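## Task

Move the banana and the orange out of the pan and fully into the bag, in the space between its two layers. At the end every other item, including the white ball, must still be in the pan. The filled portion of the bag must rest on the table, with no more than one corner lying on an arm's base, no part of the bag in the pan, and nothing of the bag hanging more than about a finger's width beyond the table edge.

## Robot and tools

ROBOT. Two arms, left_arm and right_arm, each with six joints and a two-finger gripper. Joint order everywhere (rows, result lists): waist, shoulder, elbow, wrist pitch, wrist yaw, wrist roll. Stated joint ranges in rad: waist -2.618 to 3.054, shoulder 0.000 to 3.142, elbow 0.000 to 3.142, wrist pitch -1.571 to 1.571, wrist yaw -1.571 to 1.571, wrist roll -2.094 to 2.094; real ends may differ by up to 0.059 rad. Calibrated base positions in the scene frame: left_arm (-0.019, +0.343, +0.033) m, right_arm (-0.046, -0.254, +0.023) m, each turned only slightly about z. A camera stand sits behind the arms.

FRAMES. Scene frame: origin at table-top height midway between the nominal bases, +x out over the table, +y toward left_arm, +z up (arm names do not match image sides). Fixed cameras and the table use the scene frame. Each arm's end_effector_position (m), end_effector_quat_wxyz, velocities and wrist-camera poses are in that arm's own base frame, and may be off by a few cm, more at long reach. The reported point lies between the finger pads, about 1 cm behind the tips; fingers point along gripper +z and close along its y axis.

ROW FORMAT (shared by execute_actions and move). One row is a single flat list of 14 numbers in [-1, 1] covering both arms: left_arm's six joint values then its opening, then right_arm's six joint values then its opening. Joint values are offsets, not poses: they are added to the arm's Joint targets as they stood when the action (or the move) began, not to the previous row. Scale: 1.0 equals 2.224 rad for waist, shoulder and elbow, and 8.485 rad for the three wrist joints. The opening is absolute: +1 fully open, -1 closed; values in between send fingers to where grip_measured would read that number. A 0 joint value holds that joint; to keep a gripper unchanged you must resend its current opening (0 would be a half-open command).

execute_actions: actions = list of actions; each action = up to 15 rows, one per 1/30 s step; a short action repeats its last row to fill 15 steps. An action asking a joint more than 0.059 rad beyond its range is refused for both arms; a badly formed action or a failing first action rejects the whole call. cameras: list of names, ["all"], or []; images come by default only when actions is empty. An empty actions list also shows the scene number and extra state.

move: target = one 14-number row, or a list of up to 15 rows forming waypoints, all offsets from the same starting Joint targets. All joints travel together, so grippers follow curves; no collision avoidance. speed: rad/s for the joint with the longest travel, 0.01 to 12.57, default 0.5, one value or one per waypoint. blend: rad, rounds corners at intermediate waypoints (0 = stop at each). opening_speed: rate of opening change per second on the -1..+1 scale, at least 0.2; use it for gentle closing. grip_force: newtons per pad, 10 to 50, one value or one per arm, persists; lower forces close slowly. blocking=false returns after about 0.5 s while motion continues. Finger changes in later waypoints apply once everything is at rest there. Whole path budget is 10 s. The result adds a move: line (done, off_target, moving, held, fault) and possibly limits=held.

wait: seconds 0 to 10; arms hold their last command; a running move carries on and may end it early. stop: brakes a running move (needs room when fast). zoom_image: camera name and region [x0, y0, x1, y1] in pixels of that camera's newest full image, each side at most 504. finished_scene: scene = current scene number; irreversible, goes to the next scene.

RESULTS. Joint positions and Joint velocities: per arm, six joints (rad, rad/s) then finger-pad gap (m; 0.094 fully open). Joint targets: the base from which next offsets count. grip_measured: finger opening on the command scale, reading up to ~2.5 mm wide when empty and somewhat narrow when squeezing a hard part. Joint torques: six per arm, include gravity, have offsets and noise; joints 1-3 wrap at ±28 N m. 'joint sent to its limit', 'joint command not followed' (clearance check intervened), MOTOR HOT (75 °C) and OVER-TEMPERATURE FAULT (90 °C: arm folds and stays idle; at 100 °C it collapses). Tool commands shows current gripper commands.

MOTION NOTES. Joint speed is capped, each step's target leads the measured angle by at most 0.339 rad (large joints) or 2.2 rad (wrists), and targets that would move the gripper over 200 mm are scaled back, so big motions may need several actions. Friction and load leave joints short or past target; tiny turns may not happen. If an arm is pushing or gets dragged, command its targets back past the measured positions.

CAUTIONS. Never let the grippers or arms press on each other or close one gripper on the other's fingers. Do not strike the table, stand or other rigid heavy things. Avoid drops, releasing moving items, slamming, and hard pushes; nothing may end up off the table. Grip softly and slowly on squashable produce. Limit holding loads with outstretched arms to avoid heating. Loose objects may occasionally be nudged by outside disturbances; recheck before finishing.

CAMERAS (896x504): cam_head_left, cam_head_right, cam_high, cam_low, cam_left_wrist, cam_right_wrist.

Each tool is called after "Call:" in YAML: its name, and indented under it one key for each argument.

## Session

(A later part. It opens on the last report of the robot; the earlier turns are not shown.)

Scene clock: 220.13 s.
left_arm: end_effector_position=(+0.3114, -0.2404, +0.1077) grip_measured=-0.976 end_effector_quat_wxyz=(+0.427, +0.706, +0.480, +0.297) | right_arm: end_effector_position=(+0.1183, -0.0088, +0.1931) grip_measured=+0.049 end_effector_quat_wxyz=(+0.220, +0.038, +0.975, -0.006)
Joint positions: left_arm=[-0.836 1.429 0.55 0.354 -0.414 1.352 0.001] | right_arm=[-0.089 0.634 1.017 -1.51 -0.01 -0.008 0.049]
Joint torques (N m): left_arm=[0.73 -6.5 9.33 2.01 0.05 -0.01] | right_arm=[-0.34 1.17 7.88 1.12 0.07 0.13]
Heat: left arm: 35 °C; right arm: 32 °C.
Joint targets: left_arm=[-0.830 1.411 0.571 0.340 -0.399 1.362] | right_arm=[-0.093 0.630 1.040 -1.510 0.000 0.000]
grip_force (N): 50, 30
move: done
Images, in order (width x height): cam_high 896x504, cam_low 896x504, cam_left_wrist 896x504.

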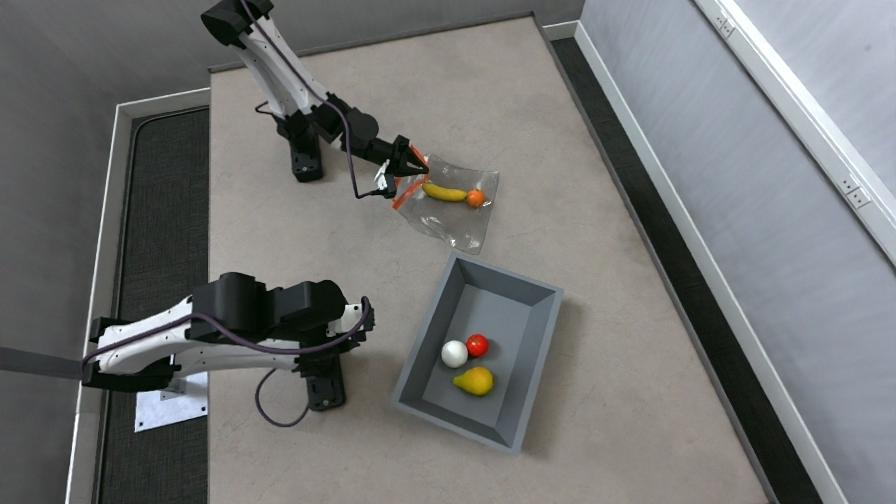

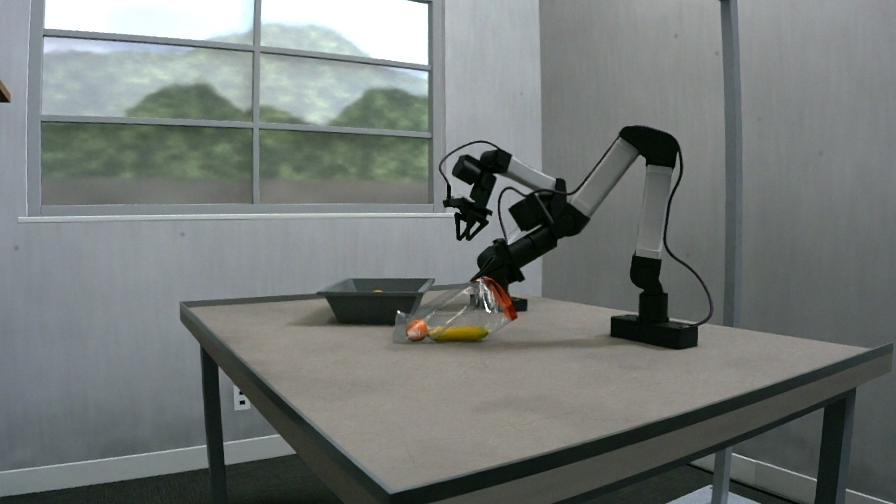

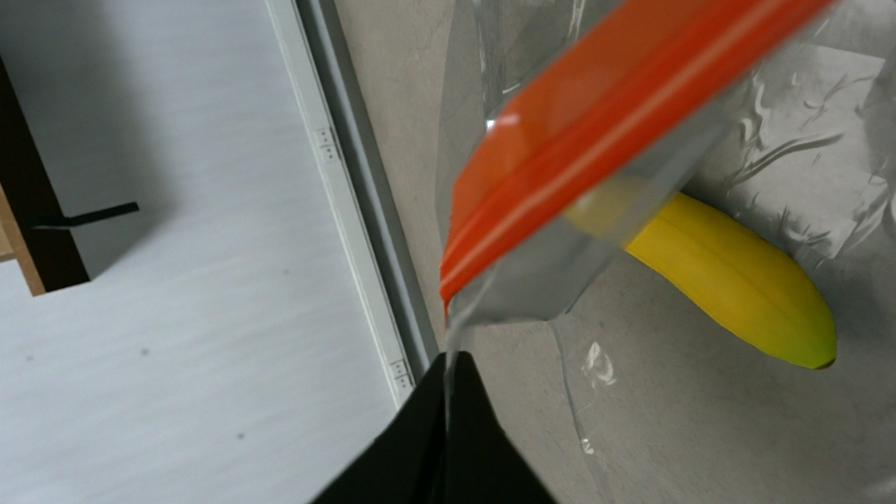

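Call:
move:
  target:
    - [-0.0202,0.1884,-0.1578,0.0907,0,0,-1,0,0,0,0,0,0,0.05]
    - [-0.0202,0.1884,-0.1578,0.0907,0,0,-0.4,0,0,0,0,0,0,0.05]
    - [-0.0405,0.1479,-0.2388,0.1014,0,0,-0.4,0,0,0,0,0,0,0.05]
  speed: 0.3
  opening_speed: 0.6
  cameras: ["cam_high","cam_low","cam_left_wrist"]

Call:
zoom_image:
  camera: "cam_low"
  region: [400, 230, 560, 360]

Call:
zoom_image:
  camera: "cam_high"
  region: [350, 140, 510, 260]

Scene clock: 226.40 s.
left_arm: end_effector_position=(+0.2365, -0.1916, +0.0060) grip_measured=-0.402 end_effector_quat_wxyz=(+0.440, +0.723, +0.453, +0.280) | right_arm: end_effector_position=(+0.1183, -0.0088, +0.1931) grip_measured=+0.049 end_effector_quat_wxyz=(+0.220, +0.038, +0.975, -0.006)
Joint positions: left_arm=[-0.913 1.758 0.045 1.193 -0.414 1.352 0.028] | right_arm=[-0.089 0.634 1.017 -1.51 -0.01 -0.008 0.049]
Joint torques (N m): left_arm=[-0.32 -5.46 2.07 2.28 0.05 0] | right_arm=[-0.32 1.17 7.9 1.12 0.07 0.13]
Heat: left arm: 34 °C; right arm: 32 °C.
Joint targets: left_arm=[-0.920 1.740 0.039 1.201 -0.399 1.362] | right_arm=[-0.093 0.630 1.040 -1.510 0.000 0.000]
grip_force (N): 50, 30
move: done
Images, in order (width x height): cam_high 896x504, cam_low 896x504, cam_left_wrist 896x504.

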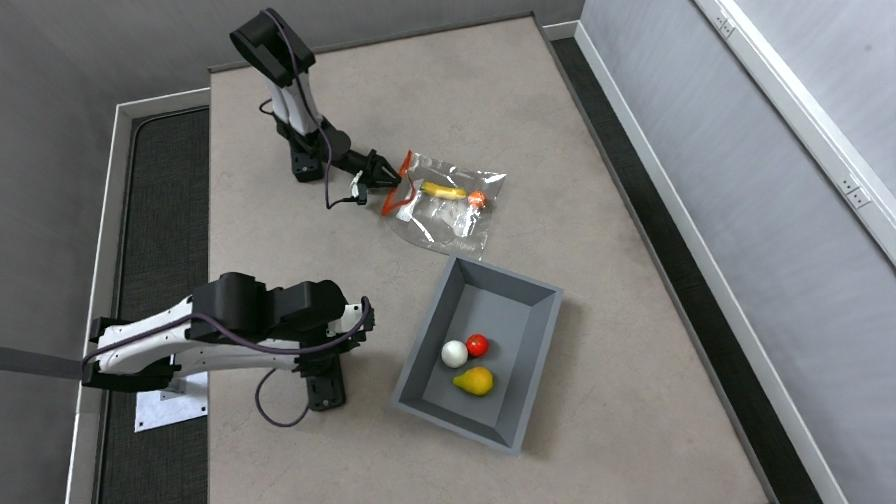

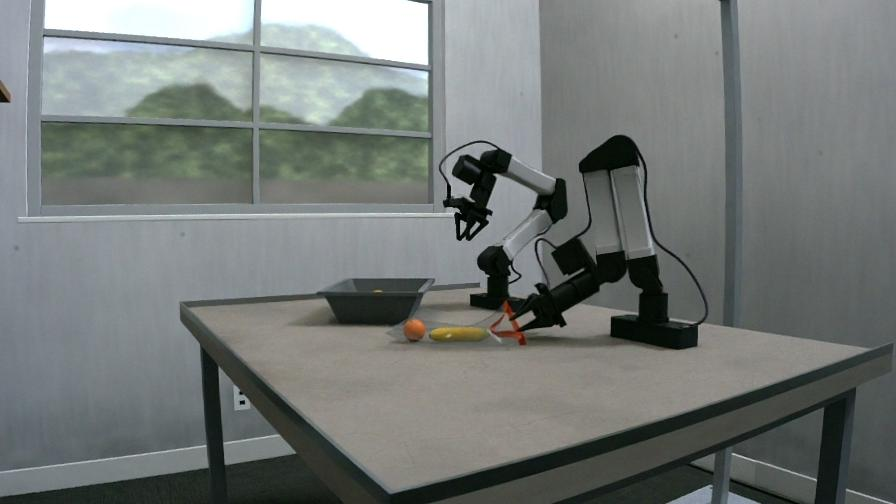

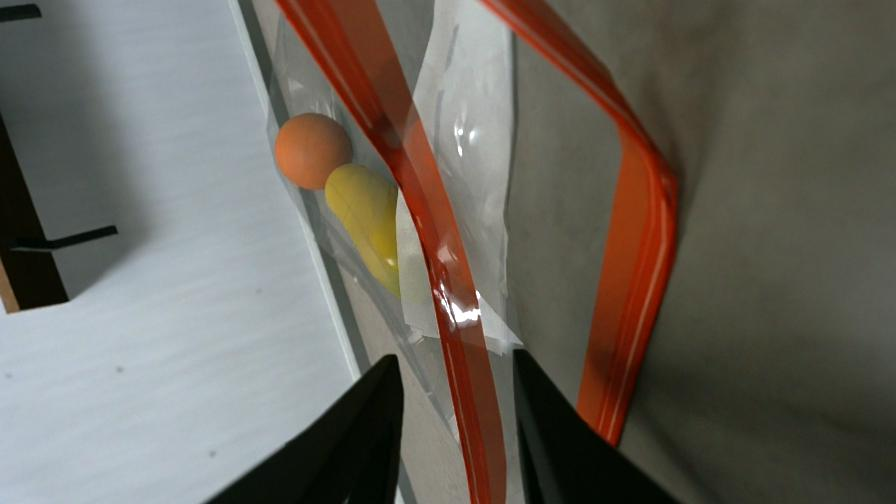

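Scaled by 3.150 from the camera's 896x504 image, which has a finer 1280x720 frame.

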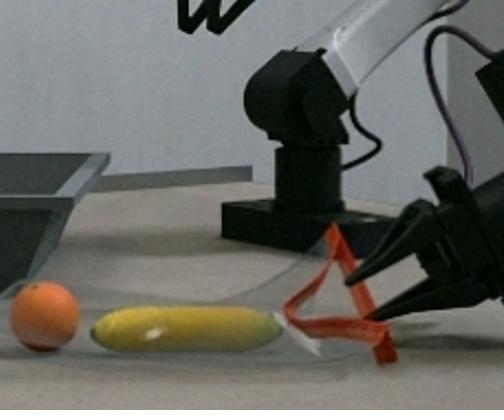

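Scaled by 3.150 from the camera's 896x504 image, which has a finer 1280x720 frame.

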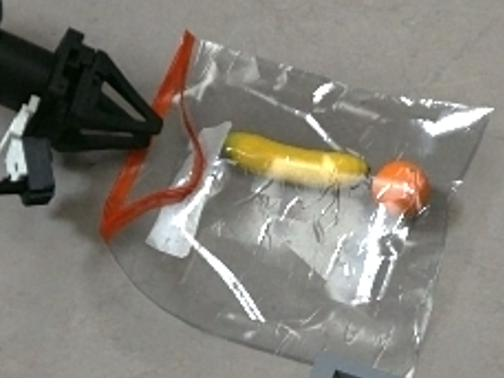

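Call:
move:
  target: [-0.1084,-0.3943,0.1565,-0.1914,0,0,-0.4,0,0,0,0,0,0,0.05]
  speed: 0.6
  cameras: ["cam_high","cam_low","cam_head_left"]

Call:
zoom_image:
  camera: "cam_low"
  region: [380, 250, 560, 370]

Call:
zoom_image:
  camera: "cam_high"
  region: [350, 140, 510, 270]

Call:
zoom_image:
  camera: "cam_head_left"
  region: [290, 210, 450, 360]

Scene clock: 230.47 s.
left_arm: end_effector_position=(+0.1596, -0.1874, +0.0650) grip_measured=-0.402 end_effector_quat_wxyz=(+0.296, +0.859, +0.353, +0.225) | right_arm: end_effector_position=(+0.1183, -0.0088, +0.1931) grip_measured=+0.049 end_effector_quat_wxyz=(+0.220, +0.038, +0.975, -0.006)
Joint positions: left_arm=[-1.154 0.869 0.366 -0.409 -0.414 1.352 0.028] | right_arm=[-0.089 0.634 1.017 -1.51 -0.01 -0.008 0.049]
Joint torques (N m): left_arm=[-0.32 -1.54 10.13 1.52 0.01 0.01] | right_arm=[-0.34 1.17 7.91 1.12 0.07 0.12]
Heat: left arm: 34 °C; right arm: 32 °C.
Joint targets: left_arm=[-1.161 0.863 0.388 -0.424 -0.399 1.362] | right_arm=[-0.093 0.630 1.040 -1.510 0.000 0.000]
grip_force (N): 50, 30
move: done
Images, in order (width x height): cam_head_left 896x504, cam_high 896x504, cam_low 896x504.

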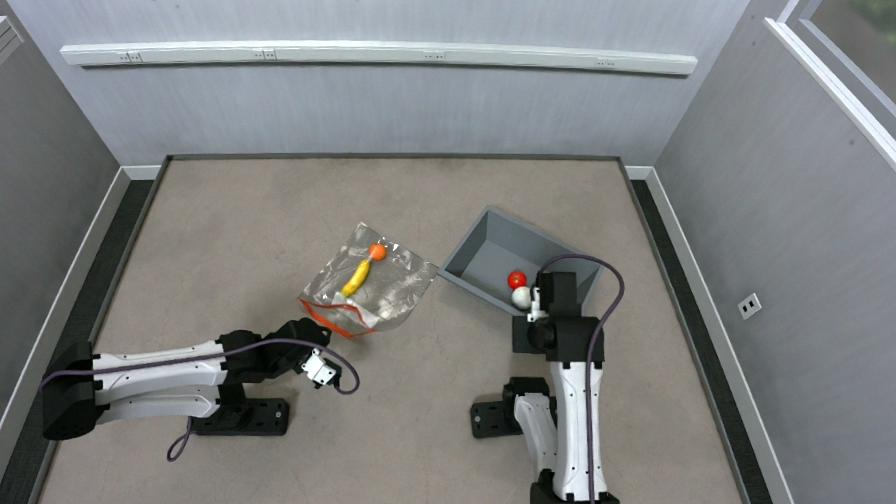

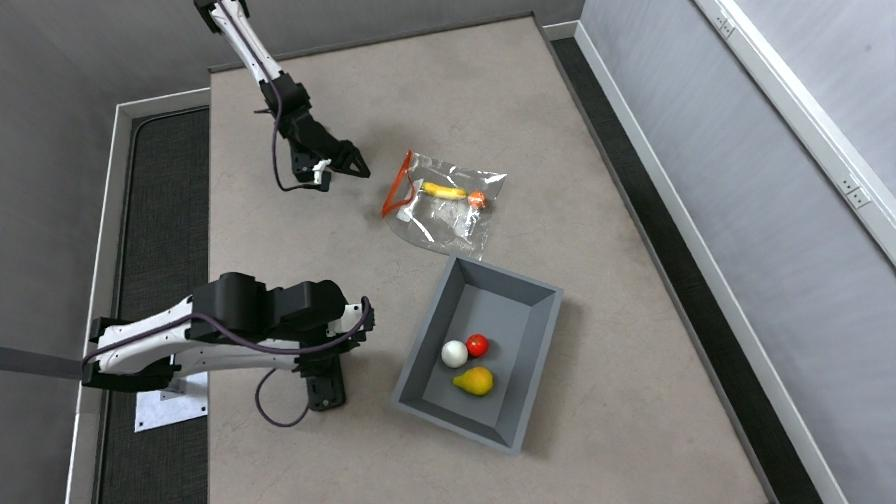

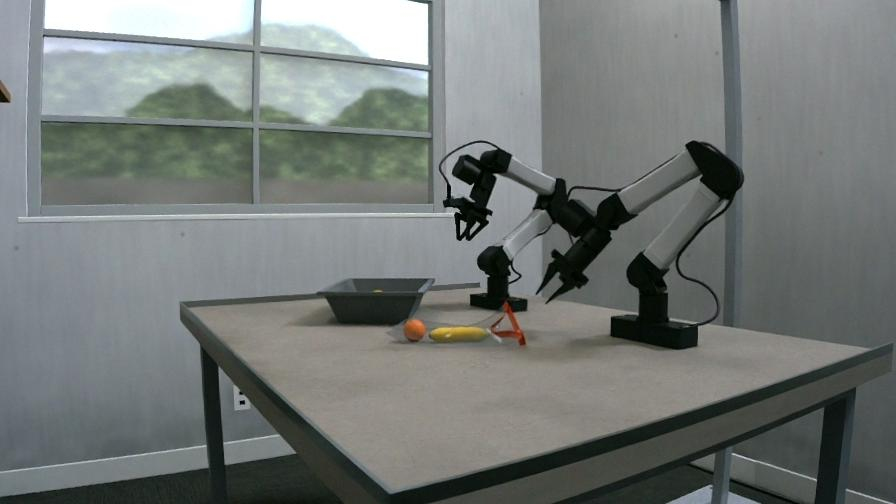

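Scaled by 2.800 from the camera's 896x504 image, which has a finer 1280x720 frame.

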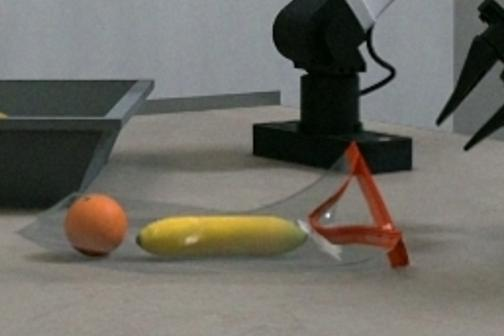

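Scaled by 3.150 from the camera's 896x504 image, which has a finer 1280x720 frame.

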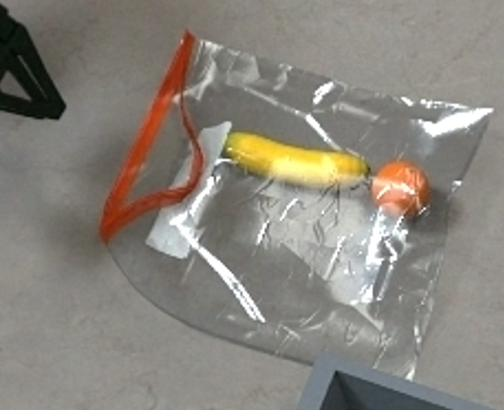

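Scaled by 3.150 from the camera's 896x504 image, which has a finer 1280x720 frame.

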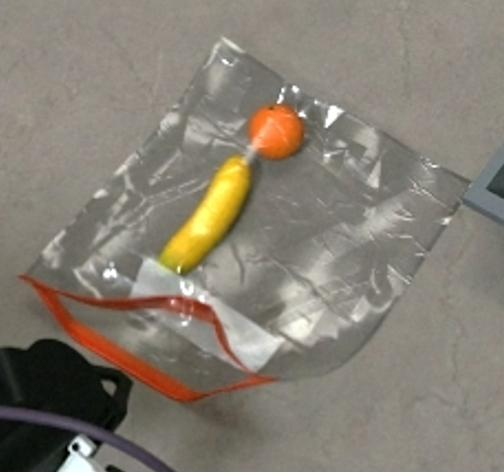

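Both fruits are clearly inside the bag, behind the upper lip, and the other items are in the pan.

Call:
finished_scene:
  scene: 2

The scene is finished: the task was done.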